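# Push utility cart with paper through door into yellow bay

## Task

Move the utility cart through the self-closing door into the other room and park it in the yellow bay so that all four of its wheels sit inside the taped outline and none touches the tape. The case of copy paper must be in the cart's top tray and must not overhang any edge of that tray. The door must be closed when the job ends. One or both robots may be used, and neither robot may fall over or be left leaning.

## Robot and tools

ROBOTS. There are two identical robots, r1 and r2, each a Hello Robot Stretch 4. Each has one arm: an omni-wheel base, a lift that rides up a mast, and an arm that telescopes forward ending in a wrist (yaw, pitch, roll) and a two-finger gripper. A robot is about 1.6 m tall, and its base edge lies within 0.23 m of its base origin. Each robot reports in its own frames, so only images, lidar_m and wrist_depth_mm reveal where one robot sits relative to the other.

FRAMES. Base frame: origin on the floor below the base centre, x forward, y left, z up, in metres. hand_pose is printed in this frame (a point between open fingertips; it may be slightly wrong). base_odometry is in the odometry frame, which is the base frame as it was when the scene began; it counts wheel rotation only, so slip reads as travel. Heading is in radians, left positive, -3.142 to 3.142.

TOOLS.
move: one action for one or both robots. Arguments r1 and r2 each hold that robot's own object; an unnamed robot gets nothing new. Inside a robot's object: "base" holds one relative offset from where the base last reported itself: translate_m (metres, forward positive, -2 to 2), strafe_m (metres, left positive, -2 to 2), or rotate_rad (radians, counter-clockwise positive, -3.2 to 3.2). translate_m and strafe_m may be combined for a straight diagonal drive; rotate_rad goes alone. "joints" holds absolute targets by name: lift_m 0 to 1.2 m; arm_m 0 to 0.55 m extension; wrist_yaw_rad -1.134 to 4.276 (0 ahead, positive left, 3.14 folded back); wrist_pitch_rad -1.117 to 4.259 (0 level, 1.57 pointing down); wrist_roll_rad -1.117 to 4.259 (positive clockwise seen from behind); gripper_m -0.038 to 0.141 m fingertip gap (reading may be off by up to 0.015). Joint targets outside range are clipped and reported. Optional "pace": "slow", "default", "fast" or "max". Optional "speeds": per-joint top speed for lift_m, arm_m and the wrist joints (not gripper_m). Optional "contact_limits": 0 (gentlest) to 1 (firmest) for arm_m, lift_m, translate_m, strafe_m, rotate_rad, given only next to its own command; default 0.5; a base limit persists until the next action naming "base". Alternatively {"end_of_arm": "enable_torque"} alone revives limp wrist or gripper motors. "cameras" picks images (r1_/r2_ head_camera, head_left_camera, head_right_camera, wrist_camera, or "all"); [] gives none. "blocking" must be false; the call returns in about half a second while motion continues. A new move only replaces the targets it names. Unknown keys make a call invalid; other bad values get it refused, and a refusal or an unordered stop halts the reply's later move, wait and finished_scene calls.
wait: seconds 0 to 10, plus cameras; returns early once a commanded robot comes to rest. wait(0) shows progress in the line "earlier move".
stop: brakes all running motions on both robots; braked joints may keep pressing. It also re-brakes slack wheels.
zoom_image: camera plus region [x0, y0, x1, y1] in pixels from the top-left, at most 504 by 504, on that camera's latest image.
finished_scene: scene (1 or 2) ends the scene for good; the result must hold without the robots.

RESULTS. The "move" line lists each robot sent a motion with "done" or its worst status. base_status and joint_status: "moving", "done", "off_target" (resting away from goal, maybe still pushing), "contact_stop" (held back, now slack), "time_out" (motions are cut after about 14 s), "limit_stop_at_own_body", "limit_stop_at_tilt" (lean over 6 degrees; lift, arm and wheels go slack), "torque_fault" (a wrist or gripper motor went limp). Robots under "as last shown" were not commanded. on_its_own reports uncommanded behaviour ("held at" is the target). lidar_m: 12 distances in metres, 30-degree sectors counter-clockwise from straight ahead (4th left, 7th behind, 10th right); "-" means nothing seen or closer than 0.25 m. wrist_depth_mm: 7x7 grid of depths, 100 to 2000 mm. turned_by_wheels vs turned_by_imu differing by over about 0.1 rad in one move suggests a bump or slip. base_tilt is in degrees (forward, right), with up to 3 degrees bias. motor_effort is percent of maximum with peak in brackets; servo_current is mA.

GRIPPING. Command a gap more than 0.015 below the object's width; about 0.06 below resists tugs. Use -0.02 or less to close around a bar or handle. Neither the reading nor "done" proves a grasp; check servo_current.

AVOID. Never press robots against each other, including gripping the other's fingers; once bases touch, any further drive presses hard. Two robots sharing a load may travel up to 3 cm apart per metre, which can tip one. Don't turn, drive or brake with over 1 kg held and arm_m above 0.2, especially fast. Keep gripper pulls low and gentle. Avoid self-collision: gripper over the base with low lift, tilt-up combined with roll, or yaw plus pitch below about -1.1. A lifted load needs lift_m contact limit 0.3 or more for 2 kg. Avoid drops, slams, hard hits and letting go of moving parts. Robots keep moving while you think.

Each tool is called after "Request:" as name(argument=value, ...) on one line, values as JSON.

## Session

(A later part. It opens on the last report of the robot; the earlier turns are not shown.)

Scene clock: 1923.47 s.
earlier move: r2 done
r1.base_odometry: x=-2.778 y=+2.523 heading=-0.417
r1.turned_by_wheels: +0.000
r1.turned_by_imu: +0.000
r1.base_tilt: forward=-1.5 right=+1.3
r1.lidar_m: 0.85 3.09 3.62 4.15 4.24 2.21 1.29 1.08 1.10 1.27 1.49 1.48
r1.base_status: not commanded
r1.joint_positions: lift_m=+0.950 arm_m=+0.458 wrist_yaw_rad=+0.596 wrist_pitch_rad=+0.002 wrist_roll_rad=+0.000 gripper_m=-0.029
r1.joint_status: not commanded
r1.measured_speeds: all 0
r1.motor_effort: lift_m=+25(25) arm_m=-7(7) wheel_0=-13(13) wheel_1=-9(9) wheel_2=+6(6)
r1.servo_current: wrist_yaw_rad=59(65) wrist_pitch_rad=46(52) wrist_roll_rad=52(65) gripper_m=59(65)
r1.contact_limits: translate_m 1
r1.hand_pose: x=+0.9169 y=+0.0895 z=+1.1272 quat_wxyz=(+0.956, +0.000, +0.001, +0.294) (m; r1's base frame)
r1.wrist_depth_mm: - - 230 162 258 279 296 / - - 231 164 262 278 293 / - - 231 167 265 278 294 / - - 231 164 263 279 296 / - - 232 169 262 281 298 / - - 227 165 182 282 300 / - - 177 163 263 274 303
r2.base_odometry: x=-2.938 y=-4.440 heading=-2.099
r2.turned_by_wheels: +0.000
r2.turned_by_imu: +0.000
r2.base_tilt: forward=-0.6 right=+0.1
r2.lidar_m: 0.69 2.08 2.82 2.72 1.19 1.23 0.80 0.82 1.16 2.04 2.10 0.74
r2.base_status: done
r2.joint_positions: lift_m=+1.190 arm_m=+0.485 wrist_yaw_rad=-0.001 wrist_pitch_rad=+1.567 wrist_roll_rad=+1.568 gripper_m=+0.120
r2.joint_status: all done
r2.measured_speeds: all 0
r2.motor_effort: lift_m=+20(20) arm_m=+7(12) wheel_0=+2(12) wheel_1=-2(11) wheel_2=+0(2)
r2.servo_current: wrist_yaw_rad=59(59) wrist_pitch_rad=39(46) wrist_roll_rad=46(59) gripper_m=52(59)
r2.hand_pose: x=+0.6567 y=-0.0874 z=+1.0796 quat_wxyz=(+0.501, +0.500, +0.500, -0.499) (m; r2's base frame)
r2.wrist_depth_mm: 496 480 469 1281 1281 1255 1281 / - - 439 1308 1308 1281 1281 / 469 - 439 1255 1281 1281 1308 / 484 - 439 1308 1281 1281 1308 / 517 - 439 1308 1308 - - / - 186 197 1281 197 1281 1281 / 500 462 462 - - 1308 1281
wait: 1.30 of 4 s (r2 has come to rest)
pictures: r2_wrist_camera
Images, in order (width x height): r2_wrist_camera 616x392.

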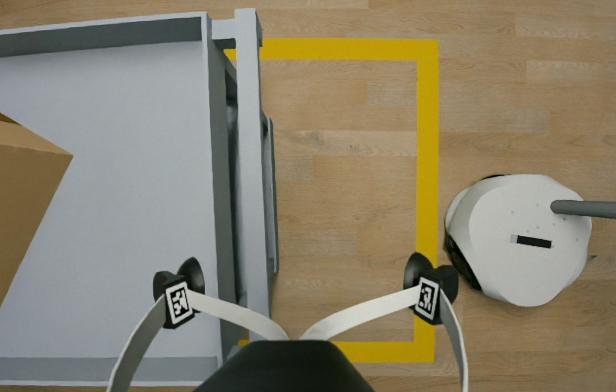

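Request:
move(blocking=false, r2={"base":{"translate_m":0.2,"strafe_m":-0.05},"joints":{"arm_m":0.345}}, cameras=[])

Request:
wait(seconds=4, cameras=[])

Request:
move(blocking=false, r2={"joints":{"lift_m":0.98}}, cameras=[])

Request:
wait(seconds=3, cameras=["r2_wrist_camera"])

Scene clock: 1930.07 s.
move: r2 moving
r1: as last shown
r1.lidar_m: 0.85 3.10 3.63 4.17 4.26 2.22 1.28 1.10 1.08 1.28 1.49 1.48
r1.motor_effort: lift_m=+24(25) arm_m=-7(7) wheel_0=-12(13) wheel_1=-9(9) wheel_2=+6(6)
r1.servo_current: wrist_yaw_rad=52(65) wrist_pitch_rad=46(46) wrist_roll_rad=46(59) gripper_m=59(65)
r1.contact_limits: translate_m 1
r1.wrist_depth_mm: - - 229 162 260 278 294 / - - 230 163 263 279 294 / - - 230 167 265 279 296 / - - 230 164 263 281 294 / - - 231 169 265 281 298 / - - 226 165 182 281 298 / - - 176 163 263 274 301
r2.base_odometry: x=-2.960 y=-4.463 heading=-2.099
r2.turned_by_wheels: +0.000
r2.turned_by_imu: +0.001
r2.base_tilt: forward=-0.7 right=+0.1
r2.lidar_m: 0.64 2.06 2.77 2.72 1.19 1.24 0.84 0.86 1.19 2.01 2.14 0.69
r2.base_status: translate_m moving; strafe_m moving
r2.joint_positions: lift_m=+1.190 arm_m=+0.434 wrist_yaw_rad=-0.001 wrist_pitch_rad=+1.567 wrist_roll_rad=+1.568 gripper_m=+0.120
r2.joint_status: arm_m moving
r2.measured_speeds: translate_m=+0.121 strafe_m=-0.030 rotate_rad=-0.003 lift_m=+0.000 arm_m=-0.195 wrist_yaw_rad=+0.000 wrist_pitch_rad=+0.000 wrist_roll_rad=+0.000
r2.motor_effort: lift_m=+20(20) arm_m=-7(8) wheel_0=+6(9) wheel_1=+6(7) wheel_2=-12(13)
r2.servo_current: wrist_yaw_rad=46(52) wrist_pitch_rad=39(46) wrist_roll_rad=46(52) gripper_m=52(52)
r2.hand_pose: x=+0.6064 y=-0.0874 z=+1.0796 quat_wxyz=(+0.501, +0.500, +0.500, -0.499) (m; r2's base frame)
r2.wrist_depth_mm: 488 477 484 1308 1281 1308 1281 / - - 459 1281 1281 1281 1281 / 496 - 445 1281 1308 1308 1281 / 504 - 439 1308 1281 - 1255 / - - 445 1308 1281 - - / - 186 199 1308 199 1308 1281 / 512 477 445 - - 1308 1281
pictures: none
No camera images: "cameras" was empty.

Scene clock: 1931.67 s.
earlier move: r2 done
r1.base_odometry: x=-2.778 y=+2.523 heading=-0.417
r1.turned_by_wheels: +0.000
r1.turned_by_imu: +0.000
r1.base_tilt: forward=-1.5 right=+1.3
r1.lidar_m: 0.84 3.10 3.62 4.19 4.26 2.20 1.26 1.11 1.11 1.28 1.51 1.49
r1.base_status: not commanded
r1.joint_positions: lift_m=+0.950 arm_m=+0.458 wrist_yaw_rad=+0.596 wrist_pitch_rad=+0.002 wrist_roll_rad=+0.000 gripper_m=-0.029
r1.joint_status: not commanded
r1.measured_speeds: all 0
r1.motor_effort: lift_m=+25(25) arm_m=-7(7) wheel_0=-12(13) wheel_1=-9(9) wheel_2=+6(6)
r1.servo_current: wrist_yaw_rad=59(72) wrist_pitch_rad=46(52) wrist_roll_rad=39(59) gripper_m=59(65)
r1.contact_limits: translate_m 1
r1.hand_pose: x=+0.9169 y=+0.0895 z=+1.1272 quat_wxyz=(+0.956, +0.000, +0.001, +0.294) (m; r1's base frame)
r1.wrist_depth_mm: - - 230 162 260 278 293 / - - 230 164 263 277 293 / - - 231 167 263 278 293 / - - 231 164 264 279 296 / - - 231 169 265 279 300 / - - 228 164 182 282 300 / - - 176 163 264 276 301
r2.base_odometry: x=-3.082 y=-4.588 heading=-2.099
r2.turned_by_wheels: +0.000
r2.turned_by_imu: +0.001
r2.base_tilt: forward=-0.7 right=+0.1
r2.lidar_m: 0.50 0.51 2.57 2.72 1.45 1.37 1.00 1.05 1.44 1.96 2.07 0.54
r2.base_status: done
r2.joint_positions: lift_m=+1.190 arm_m=+0.345 wrist_yaw_rad=-0.001 wrist_pitch_rad=+1.567 wrist_roll_rad=+1.568 gripper_m=+0.120
r2.joint_status: all done
r2.measured_speeds: all 0
r2.motor_effort: lift_m=+20(20) arm_m=-7(11) wheel_0=+2(12) wheel_1=+4(8) wheel_2=-3(14)
r2.servo_current: wrist_yaw_rad=52(59) wrist_pitch_rad=46(46) wrist_roll_rad=52(59) gripper_m=52(59)
r2.hand_pose: x=+0.5171 y=-0.0874 z=+1.0796 quat_wxyz=(+0.501, +0.500, +0.500, -0.499) (m; r2's base frame)
r2.wrist_depth_mm: 1281 1281 1281 1281 1281 1308 1308 / 492 466 462 500 1308 1308 1308 / - - - 1308 1281 1308 1281 / 418 - - 1281 1281 - 1281 / 445 - - 1308 1336 - 1308 / 477 185 195 442 199 1281 1281 / - - - - - 1336 1281
wait: 1.60 of 4 s (r2 has come to rest)
pictures: none
No camera images: "cameras" was empty.

Scene clock: 1932.17 s.
move: r2 moving
r1: as last shown
r1.lidar_m: 0.85 3.09 3.60 4.19 4.25 2.22 1.29 1.09 1.10 1.30 1.51 1.51
r1.motor_effort: lift_m=+25(25) arm_m=-7(7) wheel_0=-12(13) wheel_1=-9(10) wheel_2=+6(6)
r1.servo_current: wrist_yaw_rad=65(65) wrist_pitch_rad=39(46) wrist_roll_rad=52(52) gripper_m=59(65)
r1.contact_limits: translate_m 1
r1.wrist_depth_mm: - - 230 162 260 278 293 / - - 230 164 263 277 294 / - - 230 167 263 279 296 / - - 232 164 265 281 294 / - - 231 169 264 281 300 / - - 227 165 182 281 301 / - - 177 163 264 274 301
r2.base_odometry: x=-3.082 y=-4.588 heading=-2.099
r2.turned_by_wheels: +0.000
r2.turned_by_imu: +0.000
r2.base_tilt: forward=-0.7 right=+0.0
r2.lidar_m: 0.50 0.49 2.58 2.76 1.43 1.37 0.96 1.06 1.45 1.97 2.06 0.51
r2.base_status: not commanded
r2.joint_positions: lift_m=+1.152 arm_m=+0.345 wrist_yaw_rad=-0.001 wrist_pitch_rad=+1.567 wrist_roll_rad=+1.568 gripper_m=+0.120
r2.joint_status: lift_m moving
r2.measured_speeds: translate_m=+0.000 strafe_m=+0.000 rotate_rad=+0.000 lift_m=-0.146 arm_m=+0.000 wrist_yaw_rad=+0.000 wrist_pitch_rad=+0.000 wrist_roll_rad=+0.000
r2.motor_effort: lift_m=+11(19) arm_m=-7(7) wheel_0=+2(3) wheel_1=+4(4) wheel_2=-3(3)
r2.servo_current: wrist_yaw_rad=46(52) wrist_pitch_rad=39(46) wrist_roll_rad=52(59) gripper_m=46(59)
r2.hand_pose: x=+0.5171 y=-0.0874 z=+1.0422 quat_wxyz=(+0.501, +0.500, +0.500, -0.499) (m; r2's base frame)
r2.wrist_depth_mm: 1281 1255 1229 1255 1255 1281 1229 / 442 442 449 1255 1255 1229 1229 / - - - 1255 1255 1255 1229 / 410 - 459 1281 1255 - 1229 / 436 - - 1255 1281 - 1255 / 469 186 195 410 199 1255 1255 / - - - - - 1255 1281
pictures: none
No camera images: "cameras" was empty.

Scene clock: 1933.63 s.
earlier move: r2 done
r1.base_odometry: x=-2.778 y=+2.523 heading=-0.417
r1.turned_by_wheels: +0.000
r1.turned_by_imu: +0.000
r1.base_tilt: forward=-1.5 right=+1.3
r1.lidar_m: 0.85 3.13 3.62 4.17 4.28 2.21 1.29 1.10 1.12 1.30 1.49 1.52
r1.base_status: not commanded
r1.joint_positions: lift_m=+0.950 arm_m=+0.458 wrist_yaw_rad=+0.596 wrist_pitch_rad=+0.002 wrist_roll_rad=+0.000 gripper_m=-0.029
r1.joint_status: not commanded
r1.measured_speeds: all 0
r1.motor_effort: lift_m=+24(25) arm_m=-7(7) wheel_0=-12(13) wheel_1=-9(10) wheel_2=+6(6)
r1.servo_current: wrist_yaw_rad=59(72) wrist_pitch_rad=39(52) wrist_roll_rad=46(65) gripper_m=52(65)
r1.contact_limits: translate_m 1
r1.hand_pose: x=+0.9169 y=+0.0895 z=+1.1272 quat_wxyz=(+0.956, +0.000, +0.001, +0.294) (m; r1's base frame)
r1.wrist_depth_mm: - - 230 163 259 278 294 / - - 230 164 263 278 294 / - - 232 167 260 278 296 / - - 231 164 262 281 296 / - - 232 169 264 281 298 / - - 227 164 182 281 300 / - - 177 163 263 274 301
r2.base_odometry: x=-3.082 y=-4.588 heading=-2.099
r2.turned_by_wheels: +0.000
r2.turned_by_imu: +0.000
r2.base_tilt: forward=-0.7 right=+0.1
r2.lidar_m: 0.50 1.89 2.59 2.76 1.41 1.36 0.97 1.06 1.42 1.98 2.06 0.52
r2.base_status: not commanded
r2.joint_positions: lift_m=+0.980 arm_m=+0.345 wrist_yaw_rad=-0.001 wrist_pitch_rad=+1.567 wrist_roll_rad=+1.568 gripper_m=+0.120
r2.joint_status: all done
r2.measured_speeds: all 0
r2.motor_effort: lift_m=+14(19) arm_m=-7(7) wheel_0=+2(3) wheel_1=+3(4) wheel_2=-2(3)
r2.servo_current: wrist_yaw_rad=46(59) wrist_pitch_rad=39(46) wrist_roll_rad=52(59) gripper_m=46(59)
r2.hand_pose: x=+0.5171 y=-0.0874 z=+0.8701 quat_wxyz=(+0.501, +0.500, +0.500, -0.499) (m; r2's base frame)
r2.wrist_depth_mm: - - 253 231 1078 1098 1098 / - - 246 1098 1060 1078 1098 / - - 240 232 1060 1078 1078 / - - 264 1078 1098 - 1078 / - - 257 232 1078 - - / - 186 200 233 199 - 1078 / - - 242 - 1098 1078 1098
wait: 1.47 of 3 s (r2 has come to rest)
pictures: r2_wrist_camera
Images, in order (width x height): r2_wrist_camera 616x392.

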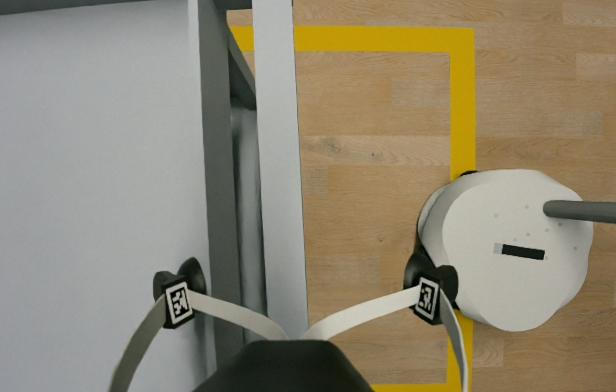

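Request:
move(blocking=false, r2={"joints":{"lift_m":0.96,"gripper_m":-0.015}}, cameras=[])

Request:
wait(seconds=2.5, cameras=[])

Request:
move(blocking=false, r2={"base":{"translate_m":-0.17},"pace":"slow"}, cameras=[])

Request:
wait(seconds=4, cameras=["r2_wrist_camera","r2_head_right_camera","r2_head_left_camera"])

Request:
zoom_image(camera="r2_head_right_camera", region=[100, 230, 350, 500])

Request:
zoom_image(camera="r2_head_left_camera", region=[100, 230, 350, 500])

Scene clock: 1941.70 s.
move: r2 moving
r1: as last shown
r1.lidar_m: 0.85 3.12 3.63 4.20 4.27 2.19 1.27 1.10 1.11 1.30 1.48 1.48
r1.motor_effort: lift_m=+24(25) arm_m=-7(7) wheel_0=-12(13) wheel_1=-9(9) wheel_2=+6(6)
r1.servo_current: wrist_yaw_rad=52(65) wrist_pitch_rad=33(46) wrist_roll_rad=52(59) gripper_m=52(65)
r1.contact_limits: translate_m 1
r1.wrist_depth_mm: - - 229 162 259 278 293 / - - 230 164 263 278 293 / - - 232 167 263 281 294 / - - 231 164 264 279 297 / - - 231 169 264 279 298 / - - 227 165 182 281 300 / - - 177 163 264 274 301
r2.base_odometry: x=-3.082 y=-4.588 heading=-2.099
r2.turned_by_wheels: +0.000
r2.turned_by_imu: +0.000
r2.base_tilt: forward=-0.7 right=+0.1
r2.lidar_m: 0.48 1.90 2.60 2.76 1.43 1.35 0.99 1.05 1.46 1.98 2.07 0.52
r2.base_status: not commanded
r2.joint_positions: lift_m=+0.960 arm_m=+0.345 wrist_yaw_rad=-0.001 wrist_pitch_rad=+1.567 wrist_roll_rad=+1.568 gripper_m=+0.106
r2.joint_status: lift_m moving; gripper_m moving
r2.measured_speeds: translate_m=+0.000 strafe_m=+0.000 rotate_rad=+0.000 lift_m=-0.009 arm_m=+0.000 wrist_yaw_rad=+0.000 wrist_pitch_rad=+0.000 wrist_roll_rad=+0.000
r2.motor_effort: lift_m=+12(16) arm_m=-7(7) wheel_0=+2(3) wheel_1=+3(3) wheel_2=-3(3)
r2.servo_current: wrist_yaw_rad=52(59) wrist_pitch_rad=33(46) wrist_roll_rad=46(46) gripper_m=117(117)
r2.hand_pose: x=+0.5171 y=-0.0874 z=+0.8503 quat_wxyz=(+0.501, +0.500, +0.500, -0.499) (m; r2's base frame)
r2.wrist_depth_mm: - - 256 213 1042 1042 1042 / - - 251 212 1060 1060 1042 / - - 244 213 1042 1042 1025 / - - 240 213 1060 - 831 / - - 232 213 1078 - - / - 185 200 214 198 - - / - - 220 - 1060 1060 1060
pictures: none
No camera images: "cameras" was empty.

Scene clock: 1943.33 s.
earlier move: r2 done
r1.base_odometry: x=-2.778 y=+2.523 heading=-0.417
r1.turned_by_wheels: +0.000
r1.turned_by_imu: +0.000
r1.base_tilt: forward=-1.5 right=+1.3
r1.lidar_m: 0.85 3.10 3.62 4.17 4.24 2.22 1.27 1.09 1.11 1.28 1.51 1.48
r1.base_status: not commanded
r1.joint_positions: lift_m=+0.950 arm_m=+0.458 wrist_yaw_rad=+0.596 wrist_pitch_rad=+0.002 wrist_roll_rad=+0.000 gripper_m=-0.029
r1.joint_status: not commanded
r1.measured_speeds: all 0
r1.motor_effort: lift_m=+25(25) arm_m=-7(7) wheel_0=-12(13) wheel_1=-9(10) wheel_2=+6(6)
r1.servo_current: wrist_yaw_rad=65(65) wrist_pitch_rad=46(52) wrist_roll_rad=52(59) gripper_m=59(65)
r1.contact_limits: translate_m 1
r1.hand_pose: x=+0.9169 y=+0.0895 z=+1.1272 quat_wxyz=(+0.956, +0.000, +0.001, +0.294) (m; r1's base frame)
r1.wrist_depth_mm: - - 230 162 258 277 296 / - - 231 164 263 278 294 / - - 231 167 264 281 294 / - - 231 164 264 279 294 / - - 230 169 264 279 300 / - - 227 165 182 281 301 / - - 177 163 263 274 300
r2.base_odometry: x=-3.082 y=-4.588 heading=-2.099
r2.turned_by_wheels: +0.000
r2.turned_by_imu: +0.000
r2.base_tilt: forward=-0.6 right=+0.1
r2.lidar_m: 0.46 1.90 2.63 2.75 1.41 1.34 0.98 1.04 1.44 1.96 2.05 0.50
r2.base_status: not commanded
r2.joint_positions: lift_m=+0.960 arm_m=+0.345 wrist_yaw_rad=+0.001 wrist_pitch_rad=+1.563 wrist_roll_rad=+1.568 gripper_m=-0.013
r2.joint_status: all done
r2.measured_speeds: all 0
r2.motor_effort: lift_m=+21(22) arm_m=-7(7) wheel_0=+2(3) wheel_1=+3(4) wheel_2=-1(3)
r2.servo_current: wrist_yaw_rad=46(59) wrist_pitch_rad=59(59) wrist_roll_rad=59(59) gripper_m=221(442)
r2.hand_pose: x=+0.5185 y=-0.0874 z=+0.8495 quat_wxyz=(+0.503, +0.501, +0.499, -0.497) (m; r2's base frame)
r2.wrist_depth_mm: - - 224 205 1042 1042 1042 / - - 215 206 1078 1042 1060 / - - 211 206 1060 1042 1060 / - - 242 208 1042 - 842 / - - 208 207 1060 - - / - 163 187 208 180 - - / - - - - 1078 1078 1060
wait: 1.63 of 2.5 s (r2 has come to rest)
pictures: none
No camera images: "cameras" was empty.

Scene clock: 1943.83 s.
move: r2 moving
r1: as last shown
r1.lidar_m: 0.85 3.10 3.61 4.15 4.28 2.18 1.27 1.10 1.12 1.29 1.50 1.48
r1.motor_effort: lift_m=+24(25) arm_m=-7(7) wheel_0=-12(13) wheel_1=-9(9) wheel_2=+6(6)
r1.servo_current: wrist_yaw_rad=72(72) wrist_pitch_rad=33(46) wrist_roll_rad=46(72) gripper_m=52(65)
r1.contact_limits: translate_m 1
r1.wrist_depth_mm: - - 229 162 262 278 293 / - - 230 163 263 277 294 / - - 231 167 263 281 293 / - - 232 164 264 281 297 / - - 232 170 264 281 300 / - - 228 165 182 281 301 / - - 176 163 263 273 300
r2.base_odometry: x=-3.075 y=-4.577 heading=-2.099
r2.turned_by_wheels: +0.000
r2.turned_by_imu: +0.000
r2.base_tilt: forward=-0.6 right=+0.1
r2.lidar_m: 0.46 1.90 2.65 2.76 1.40 1.33 0.97 1.04 1.42 1.96 2.07 0.53
r2.base_status: translate_m moving
r2.joint_positions: lift_m=+0.960 arm_m=+0.345 wrist_yaw_rad=+0.001 wrist_pitch_rad=+1.563 wrist_roll_rad=+1.568 gripper_m=-0.013
r2.joint_status: not commanded
r2.measured_speeds: translate_m=-0.048 strafe_m=+0.000 rotate_rad=+0.003 lift_m=+0.000 arm_m=+0.000 wrist_yaw_rad=+0.000 wrist_pitch_rad=+0.000 wrist_roll_rad=+0.000
r2.motor_effort: lift_m=+21(22) arm_m=-7(7) wheel_0=-4(10) wheel_1=-8(8) wheel_2=+12(12)
r2.servo_current: wrist_yaw_rad=39(52) wrist_pitch_rad=52(52) wrist_roll_rad=33(65) gripper_m=208(221)
r2.hand_pose: x=+0.5185 y=-0.0874 z=+0.8495 quat_wxyz=(+0.503, +0.501, +0.499, -0.497) (m; r2's base frame)
r2.wrist_depth_mm: - - 247 208 1042 1042 1042 / - - 209 208 1060 1042 1060 / - - 232 208 1042 1042 1042 / - - 229 208 1060 - - / - - 220 209 1060 - - / - 166 202 209 180 - - / - - - - 1060 1060 1042
pictures: none
No camera images: "cameras" was empty.

Scene clock: 1946.33 s.
earlier move: r2 done
r1.base_odometry: x=-2.778 y=+2.523 heading=-0.417
r1.turned_by_wheels: +0.000
r1.turned_by_imu: +0.000
r1.base_tilt: forward=-1.5 right=+1.3
r1.lidar_m: 0.85 3.10 3.62 4.20 4.25 2.22 1.27 1.10 1.10 1.27 1.51 1.51
r1.base_status: not commanded
r1.joint_positions: lift_m=+0.950 arm_m=+0.458 wrist_yaw_rad=+0.596 wrist_pitch_rad=+0.002 wrist_roll_rad=+0.000 gripper_m=-0.029
r1.joint_status: not commanded
r1.measured_speeds: all 0
r1.motor_effort: lift_m=+24(25) arm_m=-7(7) wheel_0=-13(13) wheel_1=-9(10) wheel_2=+6(6)
r1.servo_current: wrist_yaw_rad=52(72) wrist_pitch_rad=39(52) wrist_roll_rad=33(72) gripper_m=59(65)
r1.contact_limits: translate_m 1
r1.hand_pose: x=+0.9169 y=+0.0895 z=+1.1272 quat_wxyz=(+0.956, +0.000, +0.001, +0.294) (m; r1's base frame)
r1.wrist_depth_mm: - - 230 162 259 278 296 / - - 230 164 263 277 293 / - - 230 167 263 279 294 / - - 233 164 263 279 296 / - - 231 169 264 279 298 / - - 227 165 182 281 300 / - - 177 163 263 273 301
r2.base_odometry: x=-2.996 y=-4.441 heading=-2.100
r2.turned_by_wheels: -0.001
r2.turned_by_imu: -0.001
r2.base_tilt: forward=-0.7 right=+0.1
r2.lidar_m: 0.49 2.04 2.82 2.76 1.24 1.30 0.81 0.85 1.21 1.95 2.07 0.51
r2.base_status: done
r2.joint_positions: lift_m=+0.960 arm_m=+0.345 wrist_yaw_rad=-0.001 wrist_pitch_rad=+1.564 wrist_roll_rad=+1.572 gripper_m=-0.013
r2.joint_status: not commanded
r2.measured_speeds: all 0
r2.motor_effort: lift_m=+21(22) arm_m=-7(7) wheel_0=-9(15) wheel_1=-7(9) wheel_2=+4(15)
r2.servo_current: wrist_yaw_rad=52(59) wrist_pitch_rad=46(59) wrist_roll_rad=52(65) gripper_m=169(221)
r2.hand_pose: x=+0.5179 y=-0.0874 z=+0.8496 quat_wxyz=(+0.501, +0.502, +0.498, -0.499) (m; r2's base frame)
r2.wrist_depth_mm: - - - 235 1078 1060 1025 / - - - 220 1060 1060 1060 / - - - 255 1060 1060 1042 / - - - 212 1060 - - / - - 213 213 1060 - - / - 166 196 212 178 - - / - - - - 1078 1078 1060
wait: 2.50 of 4 s (r2 has come to rest)
pictures: r2_head_left_camera, r2_head_right_camera, r2_wrist_camera
Images, in order (width x height): r2_head_left_camera 420x672, r2_head_right_camera 420x672, r2_wrist_camera 616x392.

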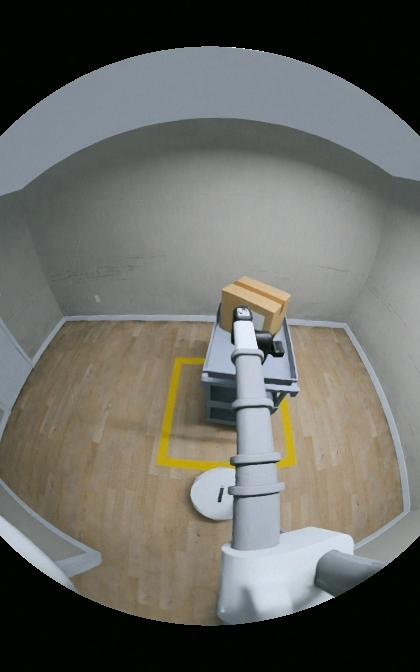

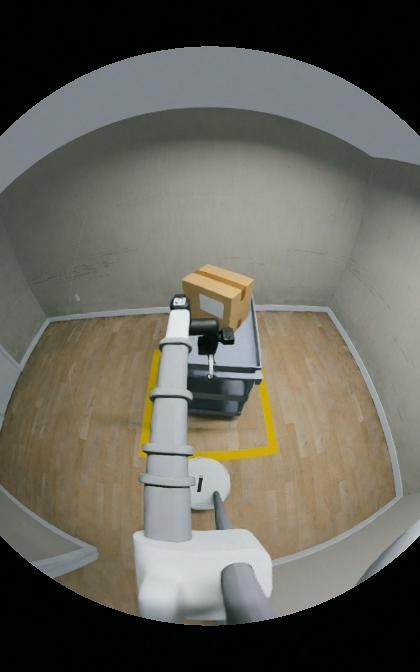

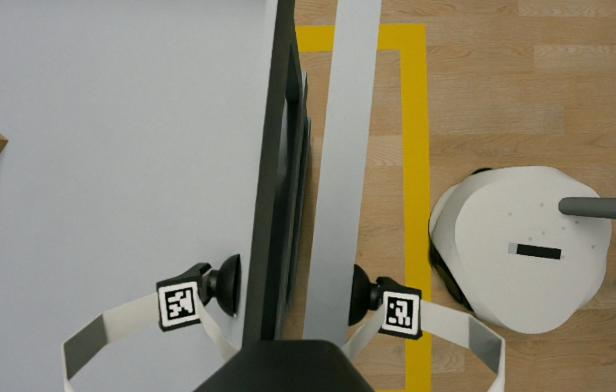

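Scaled by 1.867 from the camera's 420x672 image, which has a finer 600x960 frame.

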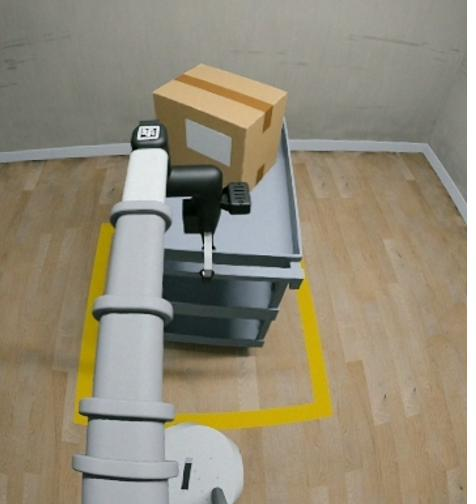

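Scaled by 1.867 from the camera's 420x672 image, which has a finer 600x960 frame.

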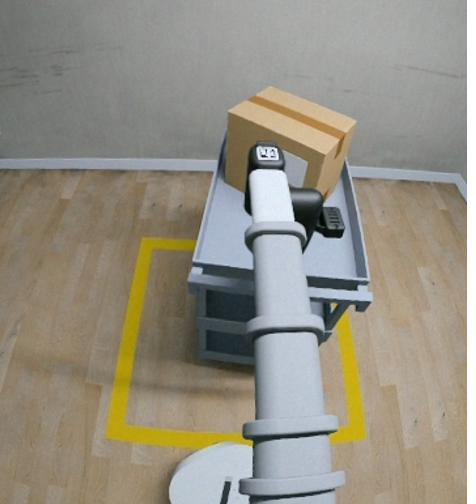

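Request:
move(blocking=false, r2={"base":{"translate_m":-0.07},"pace":"slow"}, cameras=[])

Request:
wait(seconds=3, cameras=[])

Request:
move(blocking=false, r2={"joints":{"gripper_m":0.12}}, cameras=[])

Request:
wait(seconds=2, cameras=[])

Request:
move(blocking=false, r2={"joints":{"lift_m":1.19}}, cameras=[])

Request:
wait(seconds=3, cameras=[])

Request:
move(blocking=false, r2={"base":{"strafe_m":0.45},"joints":{"arm_m":0.02}}, cameras=[])

Request:
wait(seconds=4, cameras=["r2_wrist_camera","r2_head_right_camera"])

Scene clock: 1962.20 s.
move: r2 moving
r1: as last shown
r1.lidar_m: 0.84 3.12 3.62 4.17 4.26 2.20 1.27 1.11 1.09 1.28 1.50 1.48
r1.motor_effort: lift_m=+25(25) arm_m=-7(7) wheel_0=-13(13) wheel_1=-9(9) wheel_2=+6(6)
r1.servo_current: wrist_yaw_rad=65(65) wrist_pitch_rad=39(46) wrist_roll_rad=33(65) gripper_m=52(59)
r1.contact_limits: translate_m 1
r1.wrist_depth_mm: - - 229 162 260 278 294 / - - 230 164 262 279 294 / - - 230 167 263 278 294 / - - 231 164 264 279 294 / - - 231 169 265 279 298 / - - 226 165 182 281 300 / - - 176 163 263 273 301
r2.base_odometry: x=-2.990 y=-4.430 heading=-2.101
r2.turned_by_wheels: -0.001
r2.turned_by_imu: +0.000
r2.base_tilt: forward=-0.7 right=+0.1
r2.lidar_m: 0.49 2.07 2.78 2.76 1.23 1.31 0.79 0.85 1.17 1.97 2.04 0.53
r2.base_status: translate_m moving
r2.joint_positions: lift_m=+0.960 arm_m=+0.345 wrist_yaw_rad=-0.001 wrist_pitch_rad=+1.564 wrist_roll_rad=+1.572 gripper_m=-0.013
r2.joint_status: not commanded
r2.measured_speeds: translate_m=-0.048 strafe_m=+0.000 rotate_rad=-0.001 lift_m=+0.000 arm_m=+0.000 wrist_yaw_rad=+0.000 wrist_pitch_rad=+0.000 wrist_roll_rad=+0.000
r2.motor_effort: lift_m=+21(21) arm_m=-7(7) wheel_0=-10(11) wheel_1=-8(9) wheel_2=+9(10)
r2.servo_current: wrist_yaw_rad=39(59) wrist_pitch_rad=46(52) wrist_roll_rad=59(59) gripper_m=176(182)
r2.hand_pose: x=+0.5179 y=-0.0874 z=+0.8496 quat_wxyz=(+0.501, +0.502, +0.498, -0.499) (m; r2's base frame)
r2.wrist_depth_mm: - - - 222 1078 1060 1060 / - - - 251 1042 1042 1042 / - - - 212 1060 1078 1025 / - - 231 213 1060 - - / - - 216 213 1060 - - / - 167 195 213 180 157 - / - - - - 1060 1060 1060
pictures: none
No camera images: "cameras" was empty.

Scene clock: 1963.67 s.
earlier move: r2 done
r1.base_odometry: x=-2.778 y=+2.523 heading=-0.417
r1.turned_by_wheels: +0.000
r1.turned_by_imu: +0.000
r1.base_tilt: forward=-1.5 right=+1.3
r1.lidar_m: 0.84 3.13 3.62 4.17 4.27 2.21 1.28 1.10 1.09 1.27 1.49 1.50
r1.base_status: not commanded
r1.joint_positions: lift_m=+0.950 arm_m=+0.458 wrist_yaw_rad=+0.596 wrist_pitch_rad=+0.002 wrist_roll_rad=+0.000 gripper_m=-0.029
r1.joint_status: not commanded
r1.measured_speeds: all 0
r1.motor_effort: lift_m=+25(25) arm_m=-7(7) wheel_0=-12(13) wheel_1=-9(9) wheel_2=+6(6)
r1.servo_current: wrist_yaw_rad=52(72) wrist_pitch_rad=46(52) wrist_roll_rad=52(65) gripper_m=59(65)
r1.contact_limits: translate_m 1
r1.hand_pose: x=+0.9169 y=+0.0895 z=+1.1272 quat_wxyz=(+0.956, +0.000, +0.001, +0.294) (m; r1's base frame)
r1.wrist_depth_mm: - - 229 162 259 277 294 / - - 230 164 263 278 294 / - - 231 167 262 278 296 / - - 231 164 264 281 296 / - - 231 169 264 279 300 / - - 226 164 182 281 300 / - - 176 163 263 274 301
r2.base_odometry: x=-2.961 y=-4.381 heading=-2.101
r2.turned_by_wheels: -0.001
r2.turned_by_imu: -0.001
r2.base_tilt: forward=-0.7 right=+0.1
r2.lidar_m: 0.49 2.15 2.87 2.74 1.18 4.18 0.77 0.78 1.10 1.95 2.07 0.48
r2.base_status: done
r2.joint_positions: lift_m=+0.960 arm_m=+0.345 wrist_yaw_rad=-0.002 wrist_pitch_rad=+1.564 wrist_roll_rad=+1.573 gripper_m=-0.013
r2.joint_status: not commanded
r2.measured_speeds: all 0
r2.motor_effort: lift_m=+21(21) arm_m=-7(7) wheel_0=-11(17) wheel_1=-8(10) wheel_2=+2(10)
r2.servo_current: wrist_yaw_rad=46(59) wrist_pitch_rad=46(52) wrist_roll_rad=46(59) gripper_m=176(182)
r2.hand_pose: x=+0.5179 y=-0.0874 z=+0.8496 quat_wxyz=(+0.501, +0.503, +0.497, -0.499) (m; r2's base frame)
r2.wrist_depth_mm: - - - 250 211 1042 1060 / - - - 291 1060 1060 1042 / - - - 224 1060 1060 1042 / - - - 273 1060 - - / - - 213 213 1042 - - / - 166 195 213 182 159 - / - - - - 1060 1060 1042
wait: 1.47 of 3 s (r2 has come to rest)
pictures: none
No camera images: "cameras" was empty.

Scene clock: 1964.17 s.
move: r2 moving
r1: as last shown
r1.lidar_m: 0.86 3.12 3.63 4.15 4.26 2.21 1.29 1.10 1.12 1.28 1.49 1.48
r1.servo_current: wrist_yaw_rad=59(59) wrist_pitch_rad=39(52) wrist_roll_rad=39(52) gripper_m=59(65)
r1.contact_limits: translate_m 1
r1.wrist_depth_mm: - - 230 162 259 278 294 / - - 231 164 262 278 294 / - - 230 167 262 278 294 / - - 233 164 263 279 296 / - - 233 169 264 281 298 / - - 227 165 182 281 298 / - - 176 163 263 272 300
r2.base_odometry: x=-2.961 y=-4.381 heading=-2.101
r2.turned_by_wheels: +0.000
r2.turned_by_imu: +0.000
r2.base_tilt: forward=-0.7 right=+0.1
r2.lidar_m: 0.52 2.13 2.87 2.75 1.19 4.22 0.75 0.79 1.10 1.95 2.06 0.51
r2.base_status: not commanded
r2.joint_positions: lift_m=+0.960 arm_m=+0.345 wrist_yaw_rad=-0.002 wrist_pitch_rad=+1.564 wrist_roll_rad=+1.573 gripper_m=+0.009
r2.joint_status: gripper_m moving
r2.measured_speeds: translate_m=+0.000 strafe_m=+0.000 rotate_rad=+0.000 lift_m=+0.001 arm_m=+0.000 wrist_yaw_rad=+0.000 wrist_pitch_rad=+0.000 wrist_roll_rad=+0.000
r2.motor_effort: lift_m=+18(21) arm_m=-7(7) wheel_0=-11(12) wheel_1=-8(8) wheel_2=+2(2)
r2.servo_current: wrist_yaw_rad=46(59) wrist_pitch_rad=46(52) wrist_roll_rad=46(52) gripper_m=78(176)
r2.hand_pose: x=+0.5179 y=-0.0874 z=+0.8499 quat_wxyz=(+0.501, +0.503, +0.497, -0.499) (m; r2's base frame)
r2.wrist_depth_mm: - - - 248 213 1078 1042 / - - - 300 214 1060 1042 / - - - 221 1060 1060 1042 / - - - 535 1078 - - / - - 216 216 1060 - - / - 164 196 215 184 - - / - - - - 1060 1060 1042
pictures: none
No camera images: "cameras" was empty.

Scene clock: 1965.80 s.
earlier move: r2 done
r1.base_odometry: x=-2.778 y=+2.523 heading=-0.417
r1.turned_by_wheels: +0.000
r1.turned_by_imu: +0.000
r1.base_tilt: forward=-1.5 right=+1.3
r1.lidar_m: 0.85 3.11 3.64 4.17 4.27 2.20 1.26 1.10 1.12 1.28 1.50 1.48
r1.base_status: not commanded
r1.joint_positions: lift_m=+0.950 arm_m=+0.458 wrist_yaw_rad=+0.596 wrist_pitch_rad=+0.002 wrist_roll_rad=+0.000 gripper_m=-0.029
r1.joint_status: not commanded
r1.measured_speeds: all 0
r1.motor_effort: lift_m=+25(25) arm_m=-7(7) wheel_0=-13(13) wheel_1=-9(9) wheel_2=+6(6)
r1.servo_current: wrist_yaw_rad=59(78) wrist_pitch_rad=46(52) wrist_roll_rad=39(72) gripper_m=59(65)
r1.contact_limits: translate_m 1
r1.hand_pose: x=+0.9169 y=+0.0895 z=+1.1272 quat_wxyz=(+0.956, +0.000, +0.001, +0.294) (m; r1's base frame)
r1.wrist_depth_mm: - - 230 162 260 277 294 / - - 230 164 264 278 293 / - - 231 167 263 279 294 / - - 231 164 264 279 296 / - - 233 168 264 279 300 / - - 228 165 182 281 301 / - - 177 163 264 274 301
r2.base_odometry: x=-2.961 y=-4.381 heading=-2.101
r2.turned_by_wheels: +0.001
r2.turned_by_imu: +0.001
r2.base_tilt: forward=-0.7 right=+0.1
r2.lidar_m: 0.49 2.12 2.87 2.75 1.19 4.21 0.77 0.80 1.09 1.97 2.06 0.51
r2.base_status: not commanded
r2.joint_positions: lift_m=+0.960 arm_m=+0.345 wrist_yaw_rad=-0.002 wrist_pitch_rad=+1.567 wrist_roll_rad=+1.572 gripper_m=+0.120
r2.joint_status: all done
r2.measured_speeds: all 0
r2.motor_effort: lift_m=+17(21) arm_m=-7(7) wheel_0=-6(12) wheel_1=-5(8) wheel_2=+2(3)
r2.servo_current: wrist_yaw_rad=39(59) wrist_pitch_rad=46(52) wrist_roll_rad=39(65) gripper_m=52(176)
r2.hand_pose: x=+0.5171 y=-0.0874 z=+0.8499 quat_wxyz=(+0.500, +0.502, +0.498, -0.500) (m; r2's base frame)
r2.wrist_depth_mm: - - - 278 209 1078 1025 / - - - 294 210 1060 1060 / - - - 262 211 1060 1042 / - - - 530 1060 - - / - - - 289 931 - - / - 186 197 212 193 - - / - - - - 1078 1078 1060
wait: 1.63 of 2 s (r2 has come to rest)
pictures: none
No camera images: "cameras" was empty.

Scene clock: 1966.30 s.
move: r2 moving
r1: as last shown
r1.lidar_m: 0.84 3.11 3.63 4.17 4.26 2.21 1.27 1.09 1.10 1.27 1.49 1.48
r1.motor_effort: lift_m=+24(25) arm_m=-7(7) wheel_0=-12(13) wheel_1=-9(9) wheel_2=+6(6)
r1.servo_current: wrist_yaw_rad=65(65) wrist_pitch_rad=33(52) wrist_roll_rad=59(65) gripper_m=52(59)
r1.contact_limits: translate_m 1
r1.wrist_depth_mm: - - 230 162 260 278 296 / - - 230 163 263 279 293 / - - 230 167 263 278 296 / - - 230 164 264 281 296 / - - 232 170 264 281 298 / - - 227 164 182 281 301 / - - 177 163 264 273 301
r2.base_odometry: x=-2.961 y=-4.381 heading=-2.101
r2.turned_by_wheels: +0.000
r2.turned_by_imu: +0.000
r2.base_tilt: forward=-0.7 right=+0.1
r2.lidar_m: 0.48 2.14 2.89 2.74 1.17 4.20 0.78 0.78 1.09 1.98 2.06 0.49
r2.base_status: not commanded
r2.joint_positions: lift_m=+0.998 arm_m=+0.345 wrist_yaw_rad=-0.002 wrist_pitch_rad=+1.567 wrist_roll_rad=+1.572 gripper_m=+0.120
r2.joint_status: lift_m moving
r2.measured_speeds: translate_m=+0.000 strafe_m=+0.000 rotate_rad=+0.000 lift_m=+0.146 arm_m=+0.000 wrist_yaw_rad=+0.000 wrist_pitch_rad=+0.000 wrist_roll_rad=+0.000
r2.motor_effort: lift_m=+25(25) arm_m=-7(7) wheel_0=-6(6) wheel_1=-5(5) wheel_2=+2(2)
r2.servo_current: wrist_yaw_rad=33(59) wrist_pitch_rad=39(46) wrist_roll_rad=52(59) gripper_m=52(52)
r2.hand_pose: x=+0.5171 y=-0.0874 z=+0.8875 quat_wxyz=(+0.500, +0.502, +0.498, -0.500) (m; r2's base frame)
r2.wrist_depth_mm: - - - 298 244 1118 1078 / - - - 297 1098 1078 1078 / 317 - - 314 1078 1098 1078 / - - - 293 1118 - 1078 / - - - 289 1098 - - / - 186 196 247 195 - 1098 / - - - - 1118 1118 1118
pictures: none
No camera images: "cameras" was empty.

Scene clock: 1967.83 s.
earlier move: r2 done
r1.base_odometry: x=-2.778 y=+2.523 heading=-0.417
r1.turned_by_wheels: +0.000
r1.turned_by_imu: +0.000
r1.base_tilt: forward=-1.5 right=+1.3
r1.lidar_m: 0.86 3.11 3.64 4.19 4.26 2.21 1.29 1.10 1.11 1.31 1.51 1.49
r1.base_status: not commanded
r1.joint_positions: lift_m=+0.950 arm_m=+0.458 wrist_yaw_rad=+0.596 wrist_pitch_rad=+0.002 wrist_roll_rad=+0.000 gripper_m=-0.029
r1.joint_status: not commanded
r1.measured_speeds: all 0
r1.motor_effort: lift_m=+24(25) arm_m=-7(7) wheel_0=-12(13) wheel_1=-9(10) wheel_2=+6(6)
r1.servo_current: wrist_yaw_rad=46(65) wrist_pitch_rad=39(52) wrist_roll_rad=52(72) gripper_m=59(65)
r1.contact_limits: translate_m 1
r1.hand_pose: x=+0.9169 y=+0.0895 z=+1.1272 quat_wxyz=(+0.956, +0.000, +0.001, +0.294) (m; r1's base frame)
r1.wrist_depth_mm: - - 229 162 259 279 294 / - - 229 164 263 279 294 / - - 229 167 263 278 294 / - - 231 164 264 278 296 / - - 232 169 264 279 298 / - - 226 165 182 281 300 / - - 176 163 264 274 301
r2.base_odometry: x=-2.961 y=-4.381 heading=-2.101
r2.turned_by_wheels: +0.000
r2.turned_by_imu: +0.000
r2.base_tilt: forward=-0.7 right=+0.1
r2.lidar_m: 0.47 2.12 2.87 2.74 1.18 4.19 0.72 0.79 1.10 1.96 2.04 0.48
r2.base_status: not commanded
r2.joint_positions: lift_m=+1.190 arm_m=+0.345 wrist_yaw_rad=-0.002 wrist_pitch_rad=+1.567 wrist_roll_rad=+1.572 gripper_m=+0.120
r2.joint_status: all done
r2.measured_speeds: all 0
r2.motor_effort: lift_m=+21(25) arm_m=-7(7) wheel_0=-6(6) wheel_1=-5(5) wheel_2=+2(3)
r2.servo_current: wrist_yaw_rad=39(59) wrist_pitch_rad=46(46) wrist_roll_rad=46(59) gripper_m=52(52)
r2.hand_pose: x=+0.5171 y=-0.0874 z=+1.0795 quat_wxyz=(+0.500, +0.502, +0.498, -0.500) (m; r2's base frame)
r2.wrist_depth_mm: - 466 500 1308 1308 1281 1255 / 394 - - 459 1308 1255 1255 / 345 466 - 439 1281 1281 1281 / 407 512 - 504 1281 - 1281 / 473 - - 512 1281 - 1255 / - 185 190 445 199 1281 1281 / 484 473 480 - 1336 1281 1308
wait: 1.53 of 3 s (r2 has come to rest)
pictures: none
No camera images: "cameras" was empty.

Scene clock: 1968.33 s.
move: r2 moving
r1: as last shown
r1.lidar_m: 0.84 3.10 3.63 4.18 4.25 2.21 1.28 1.09 1.10 1.28 1.50 1.48
r1.motor_effort: lift_m=+24(25) arm_m=-7(7) wheel_0=-12(13) wheel_1=-9(9) wheel_2=+6(6)
r1.servo_current: wrist_yaw_rad=59(59) wrist_pitch_rad=46(52) wrist_roll_rad=59(59) gripper_m=59(59)
r1.contact_limits: translate_m 1
r1.wrist_depth_mm: - - 229 162 259 278 294 / - - 229 164 264 278 294 / - - 231 167 264 279 296 / - - 231 164 265 281 294 / - - 232 169 264 281 298 / - - 228 165 182 281 298 / - - 176 163 263 273 301
r2.base_odometry: x=-2.930 y=-4.399 heading=-2.101
r2.turned_by_wheels: +0.000
r2.turned_by_imu: +0.000
r2.base_tilt: forward=-0.7 right=+0.1
r2.lidar_m: 0.48 2.15 2.80 2.71 1.17 1.24 0.77 0.77 1.08 2.00 2.12 0.50
r2.base_status: strafe_m moving
r2.joint_positions: lift_m=+1.190 arm_m=+0.294 wrist_yaw_rad=-0.002 wrist_pitch_rad=+1.567 wrist_roll_rad=+1.572 gripper_m=+0.120
r2.joint_status: arm_m moving
r2.measured_speeds: translate_m=+0.001 strafe_m=+0.141 rotate_rad=-0.004 lift_m=+0.000 arm_m=-0.195 wrist_yaw_rad=+0.000 wrist_pitch_rad=+0.000 wrist_roll_rad=-0.001
r2.motor_effort: lift_m=+21(21) arm_m=-7(8) wheel_0=-15(15) wheel_1=+10(11) wheel_2=-1(1)
r2.servo_current: wrist_yaw_rad=46(59) wrist_pitch_rad=46(46) wrist_roll_rad=46(59) gripper_m=46(52)
r2.hand_pose: x=+0.4663 y=-0.0874 z=+1.0795 quat_wxyz=(+0.500, +0.502, +0.498, -0.500) (m; r2's base frame)
r2.wrist_depth_mm: - - 477 488 1281 1308 1255 / 418 - - 496 1308 1281 1255 / 433 - - 1281 1281 1281 1255 / 488 - - 1281 1308 1281 1281 / - - 452 1308 1281 - 1308 / 496 187 197 1281 196 1281 1281 / 1281 488 469 - 1281 1308 1336
pictures: none
No camera images: "cameras" was empty.

Scene clock: 1970.67 s.
earlier move: r2 done
r1.base_odometry: x=-2.778 y=+2.523 heading=-0.417
r1.turned_by_wheels: +0.000
r1.turned_by_imu: +0.000
r1.base_tilt: forward=-1.5 right=+1.3
r1.lidar_m: 0.86 3.08 3.64 4.14 4.26 2.24 1.29 1.11 1.09 1.26 1.50 1.48
r1.base_status: not commanded
r1.joint_positions: lift_m=+0.950 arm_m=+0.458 wrist_yaw_rad=+0.596 wrist_pitch_rad=+0.002 wrist_roll_rad=+0.000 gripper_m=-0.029
r1.joint_status: not commanded
r1.measured_speeds: all 0
r1.motor_effort: lift_m=+25(25) arm_m=-7(7) wheel_0=-12(13) wheel_1=-9(9) wheel_2=+6(6)
r1.servo_current: wrist_yaw_rad=46(65) wrist_pitch_rad=46(52) wrist_roll_rad=52(72) gripper_m=52(65)
r1.contact_limits: translate_m 1
r1.hand_pose: x=+0.9169 y=+0.0895 z=+1.1272 quat_wxyz=(+0.956, +0.000, +0.001, +0.294) (m; r1's base frame)
r1.wrist_depth_mm: - - 229 162 259 278 294 / - - 230 163 262 278 294 / - - 231 167 263 281 294 / - - 231 164 263 279 296 / - - 231 169 264 281 297 / - - 227 165 182 282 301 / - - 177 163 264 274 303
r2.base_odometry: x=-2.572 y=-4.608 heading=-2.101
r2.turned_by_wheels: +0.000
r2.turned_by_imu: +0.001
r2.base_tilt: forward=-0.7 right=+0.1
r2.lidar_m: 2.04 2.15 2.40 2.30 1.13 0.86 - 0.95 1.09 2.43 0.69 0.61
r2.base_status: done
r2.joint_positions: lift_m=+1.190 arm_m=+0.020 wrist_yaw_rad=-0.002 wrist_pitch_rad=+1.567 wrist_roll_rad=+1.572 gripper_m=+0.120
r2.joint_status: all done
r2.measured_speeds: all 0
r2.motor_effort: lift_m=+21(21) arm_m=-7(11) wheel_0=-1(16) wheel_1=-1(12) wheel_2=+0(2)
r2.servo_current: wrist_yaw_rad=39(65) wrist_pitch_rad=46(52) wrist_roll_rad=46(59) gripper_m=59(59)
r2.hand_pose: x=+0.1919 y=-0.0874 z=+1.0796 quat_wxyz=(+0.500, +0.502, +0.498, -0.500) (m; r2's base frame)
r2.wrist_depth_mm: 442 - 1281 1308 1281 1281 1308 / - 798 1255 1281 1308 1281 1281 / 1308 1308 1281 1281 1281 1308 1281 / 1336 1281 1281 1308 1308 1281 1281 / 1308 1308 1308 1281 - 1308 1281 / 1281 1308 198 1281 193 1281 1308 / 1308 1308 1308 - 1281 1336 1336
wait: 2.33 of 4 s (r2 has come to rest)
pictures: r2_head_right_camera, r2_wrist_camera
Images, in order (width x height): r2_head_right_camera 420x672, r2_wrist_camera 616x392.

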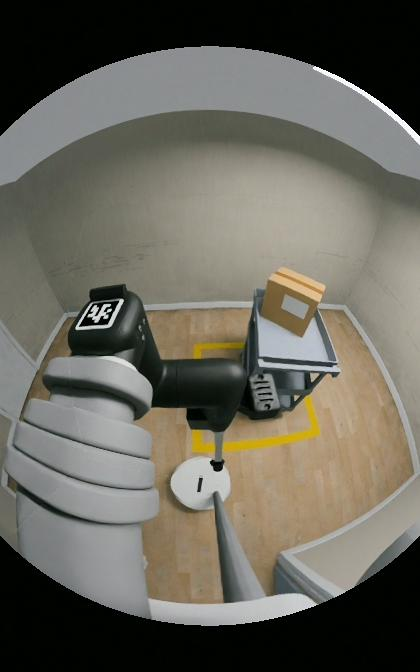

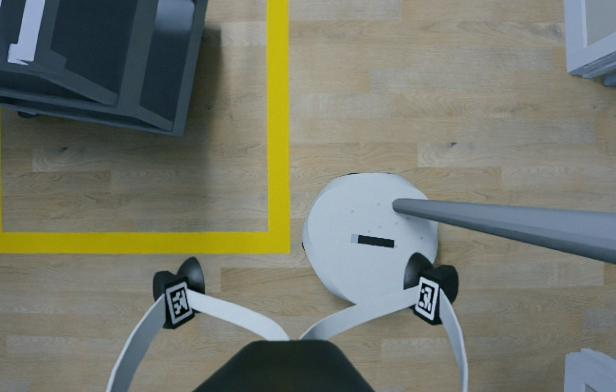

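Request:
move(blocking=false, r2={"base":{"translate_m":0.0,"strafe_m":-0.8}}, cameras=[])

Request:
wait(seconds=6, cameras=["r2_wrist_camera","r2_head_left_camera","r2_head_camera"])

Scene clock: 1980.20 s.
move: r2 moving
r1: as last shown
r1.lidar_m: 0.85 3.12 3.62 4.16 4.25 2.22 1.28 1.12 1.11 1.29 1.50 1.52
r1.motor_effort: lift_m=+24(25) arm_m=-7(7) wheel_0=-13(13) wheel_1=-9(9) wheel_2=+6(6)
r1.servo_current: wrist_yaw_rad=52(59) wrist_pitch_rad=39(46) wrist_roll_rad=46(59) gripper_m=52(65)
r1.contact_limits: translate_m 1
r1.wrist_depth_mm: - - 229 162 259 278 293 / - - 230 164 263 277 294 / - - 231 167 263 279 294 / - - 232 164 264 278 297 / - - 231 168 265 281 298 / - - 227 165 182 281 298 / - - 176 163 263 273 301
r2.base_odometry: x=-2.604 y=-4.590 heading=-2.101
r2.turned_by_wheels: +0.000
r2.turned_by_imu: +0.000
r2.base_tilt: forward=-0.7 right=+0.1
r2.lidar_m: 2.05 2.13 2.42 2.34 1.10 0.91 - 0.94 1.12 2.38 0.70 0.58
r2.base_status: translate_m moving; strafe_m moving
r2.joint_positions: lift_m=+1.190 arm_m=+0.020 wrist_yaw_rad=-0.002 wrist_pitch_rad=+1.567 wrist_roll_rad=+1.572 gripper_m=+0.120
r2.joint_status: not commanded
r2.measured_speeds: translate_m=+0.000 strafe_m=-0.139 rotate_rad=-0.003 lift_m=+0.000 arm_m=+0.000 wrist_yaw_rad=+0.000 wrist_pitch_rad=+0.000 wrist_roll_rad=+0.000
r2.motor_effort: lift_m=+21(21) arm_m=-7(7) wheel_0=+8(14) wheel_1=-9(11) wheel_2=+1(1)
r2.servo_current: wrist_yaw_rad=52(52) wrist_pitch_rad=39(46) wrist_roll_rad=26(59) gripper_m=46(52)
r2.hand_pose: x=+0.1919 y=-0.0874 z=+1.0796 quat_wxyz=(+0.500, +0.502, +0.498, -0.500) (m; r2's base frame)
r2.wrist_depth_mm: 449 - 1308 1281 1336 1281 1255 / 442 - 1281 1281 1281 1308 1281 / 1308 1308 1308 1308 1281 1308 1281 / 1281 1281 1336 1281 1281 1308 1308 / 1336 1308 1308 1281 - 1281 1281 / 1308 1308 198 1281 193 1308 1308 / 1308 1308 1308 - 1308 1281 1308
pictures: none
No camera images: "cameras" was empty.

Scene clock: 1983.70 s.
earlier move: r2 done
r1.base_odometry: x=-2.778 y=+2.523 heading=-0.417
r1.turned_by_wheels: +0.000
r1.turned_by_imu: +0.000
r1.base_tilt: forward=-1.5 right=+1.3
r1.lidar_m: 0.85 3.08 3.63 4.18 4.26 2.18 1.28 1.09 1.09 1.27 1.49 1.49
r1.base_status: not commanded
r1.joint_positions: lift_m=+0.950 arm_m=+0.458 wrist_yaw_rad=+0.596 wrist_pitch_rad=+0.002 wrist_roll_rad=+0.000 gripper_m=-0.029
r1.joint_status: not commanded
r1.measured_speeds: all 0
r1.motor_effort: lift_m=+25(25) arm_m=-7(7) wheel_0=-13(13) wheel_1=-9(10) wheel_2=+6(6)
r1.servo_current: wrist_yaw_rad=39(72) wrist_pitch_rad=33(52) wrist_roll_rad=52(65) gripper_m=59(65)
r1.contact_limits: translate_m 1
r1.hand_pose: x=+0.9169 y=+0.0895 z=+1.1272 quat_wxyz=(+0.956, +0.000, +0.001, +0.294) (m; r1's base frame)
r1.wrist_depth_mm: - - 229 162 259 278 293 / - - 230 163 263 277 294 / - - 230 167 263 279 296 / - - 231 165 264 279 296 / - - 232 169 266 281 300 / - - 226 165 182 281 300 / - - 176 163 263 273 300
r2.base_odometry: x=-3.263 y=-4.204 heading=-2.101
r2.turned_by_wheels: +0.000
r2.turned_by_imu: +0.000
r2.base_tilt: forward=-0.7 right=+0.1
r2.lidar_m: 0.46 0.48 2.91 2.97 1.46 0.79 0.75 0.81 1.10 1.62 1.69 2.10
r2.base_status: done
r2.joint_positions: lift_m=+1.190 arm_m=+0.020 wrist_yaw_rad=-0.002 wrist_pitch_rad=+1.567 wrist_roll_rad=+1.572 gripper_m=+0.120
r2.joint_status: not commanded
r2.measured_speeds: all 0
r2.motor_effort: lift_m=+21(21) arm_m=-7(7) wheel_0=+3(15) wheel_1=-3(12) wheel_2=+0(2)
r2.servo_current: wrist_yaw_rad=46(59) wrist_pitch_rad=39(46) wrist_roll_rad=52(65) gripper_m=52(59)
r2.hand_pose: x=+0.1919 y=-0.0874 z=+1.0796 quat_wxyz=(+0.500, +0.502, +0.498, -0.500) (m; r2's base frame)
r2.wrist_depth_mm: 1281 1308 1281 1281 1281 1281 1281 / 1308 1281 1308 1308 1281 1281 1281 / 1281 1308 1308 1308 1281 1281 1255 / 1308 1308 1308 1336 1255 1308 1281 / - 1098 1308 1308 - 1281 1281 / 477 462 197 1281 193 1281 1308 / 459 466 1308 - 1308 1281 1281
wait: 3.50 of 6 s (r2 has come to rest)
pictures: r2_head_camera, r2_head_left_camera, r2_wrist_camera
Images, in order (width x height): r2_head_camera 420x560, r2_head_left_camera 420x672, r2_wrist_camera 616x392.

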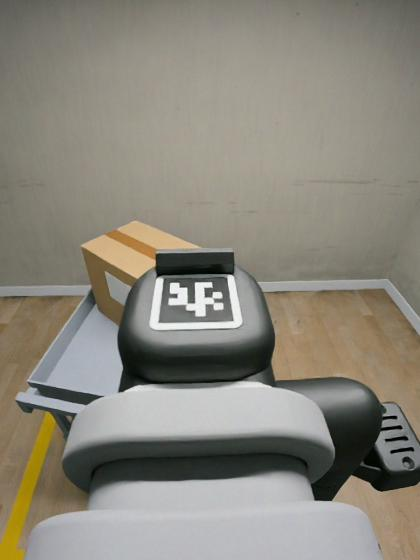

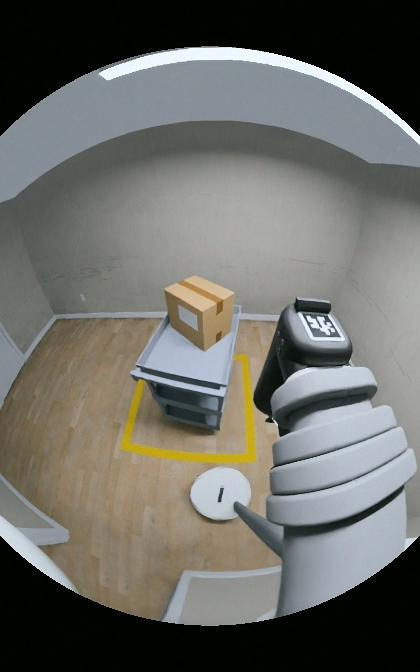

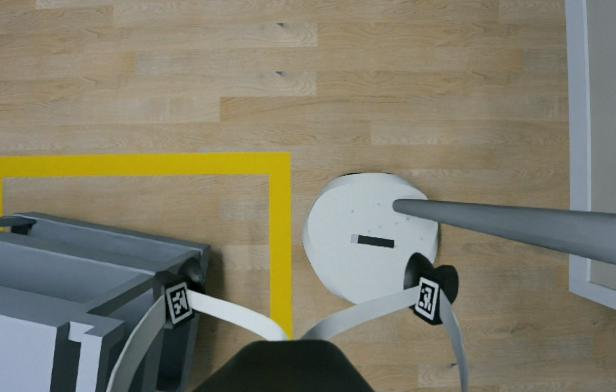

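Request:
zoom_image(camera="r2_wrist_camera", region=[0, 130, 220, 340])

Request:
zoom_image(camera="r2_head_left_camera", region=[110, 310, 280, 480])

Scaled by 2.291.

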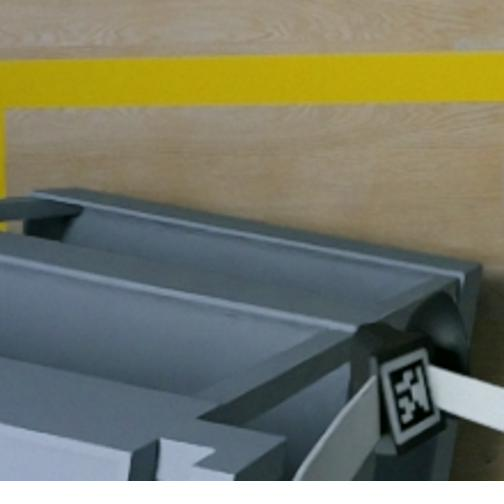

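Scaled by 2.965 from the camera's 420x672 image, which has a finer 600x960 frame.

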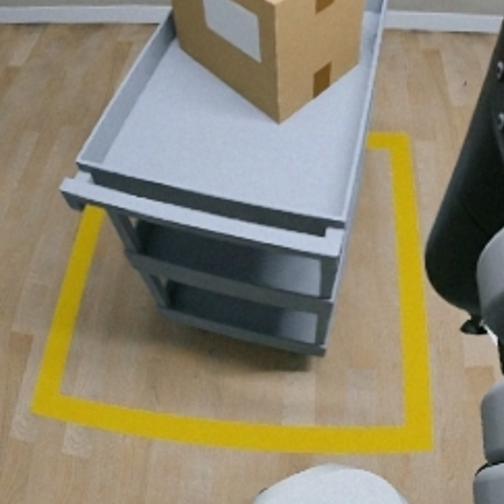

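Request:
move(blocking=false, r1={"base":{"translate_m":0.22,"strafe_m":0.08},"joints":{"wrist_yaw_rad":0.78},"pace":"slow","contact_limits":{"translate_m":1,"strafe_m":1}}, cameras=[])

Request:
wait(seconds=5, cameras=["r1_head_camera"])

Request:
move(blocking=false, r1={"base":{"translate_m":0.18,"strafe_m":0.07},"joints":{"wrist_yaw_rad":0.98},"pace":"slow","contact_limits":{"translate_m":1,"strafe_m":1}}, cameras=[])

Request:
wait(seconds=5, cameras=["r1_head_camera","r1_wrist_camera","r1_head_left_camera"])

r1: "contact_limits": translate_m and strafe_m are given together and make one move, which takes one limit: state it under one of them only
Scene clock: 1999.17 s.
r1.base_odometry: x=-2.778 y=+2.523 heading=-0.417
r1.turned_by_wheels: +0.000
r1.turned_by_imu: +0.000
r1.base_tilt: forward=-1.5 right=+1.3
r1.lidar_m: 0.82 3.11 3.61 4.18 4.26 2.19 1.26 1.10 1.10 1.28 1.49 1.47
r1.base_status: not commanded
r1.joint_positions: lift_m=+0.950 arm_m=+0.458 wrist_yaw_rad=+0.596 wrist_pitch_rad=+0.002 wrist_roll_rad=+0.000 gripper_m=-0.029
r1.joint_status: not commanded
r1.measured_speeds: all 0
r1.motor_effort: lift_m=+25(25) arm_m=-7(7) wheel_0=-12(13) wheel_1=-9(10) wheel_2=+6(6)
r1.servo_current: wrist_yaw_rad=46(72) wrist_pitch_rad=39(52) wrist_roll_rad=65(65) gripper_m=52(65)
r1.contact_limits: translate_m 1
r1.hand_pose: x=+0.9169 y=+0.0895 z=+1.1272 quat_wxyz=(+0.956, +0.000, +0.001, +0.294) (m; r1's base frame)
r1.wrist_depth_mm: - - 230 162 260 278 294 / - - 230 164 262 277 293 / - - 232 167 263 278 294 / - - 231 164 264 281 296 / - - 231 169 264 279 298 / - - 228 164 182 281 301 / - - 176 163 263 274 303
r2.base_odometry: x=-3.263 y=-4.204 heading=-2.101
r2.turned_by_wheels: +0.000
r2.turned_by_imu: +0.000
r2.base_tilt: forward=-0.6 right=+0.1
r2.lidar_m: 0.44 0.49 2.93 3.00 1.48 0.78 0.75 0.80 1.09 1.62 1.70 2.11
r2.base_status: done
r2.joint_positions: lift_m=+1.190 arm_m=+0.020 wrist_yaw_rad=-0.002 wrist_pitch_rad=+1.567 wrist_roll_rad=+1.572 gripper_m=+0.120
r2.joint_status: not commanded
r2.measured_speeds: all 0
r2.motor_effort: lift_m=+21(21) arm_m=-7(7) wheel_0=+2(15) wheel_1=-3(12) wheel_2=+0(2)
r2.servo_current: wrist_yaw_rad=39(59) wrist_pitch_rad=39(46) wrist_roll_rad=52(65) gripper_m=46(59)
r2.hand_pose: x=+0.1919 y=-0.0874 z=+1.0796 quat_wxyz=(+0.500, +0.502, +0.498, -0.500) (m; r2's base frame)
r2.wrist_depth_mm: 1281 1281 1281 1308 1281 1281 1281 / 1281 1281 1255 1281 1281 1255 1255 / 1281 1255 1308 1281 1255 1308 1281 / 1308 1308 1281 1281 1281 1255 1308 / - 1078 1308 1308 - 1308 1308 / 473 455 198 1281 194 1281 1308 / 455 462 1308 - 1308 1281 1308
pictures: none

not run: a call was refused earlier in this reply.

not run: a call was refused earlier in this reply.

not run: a call was refused earlier in this reply.


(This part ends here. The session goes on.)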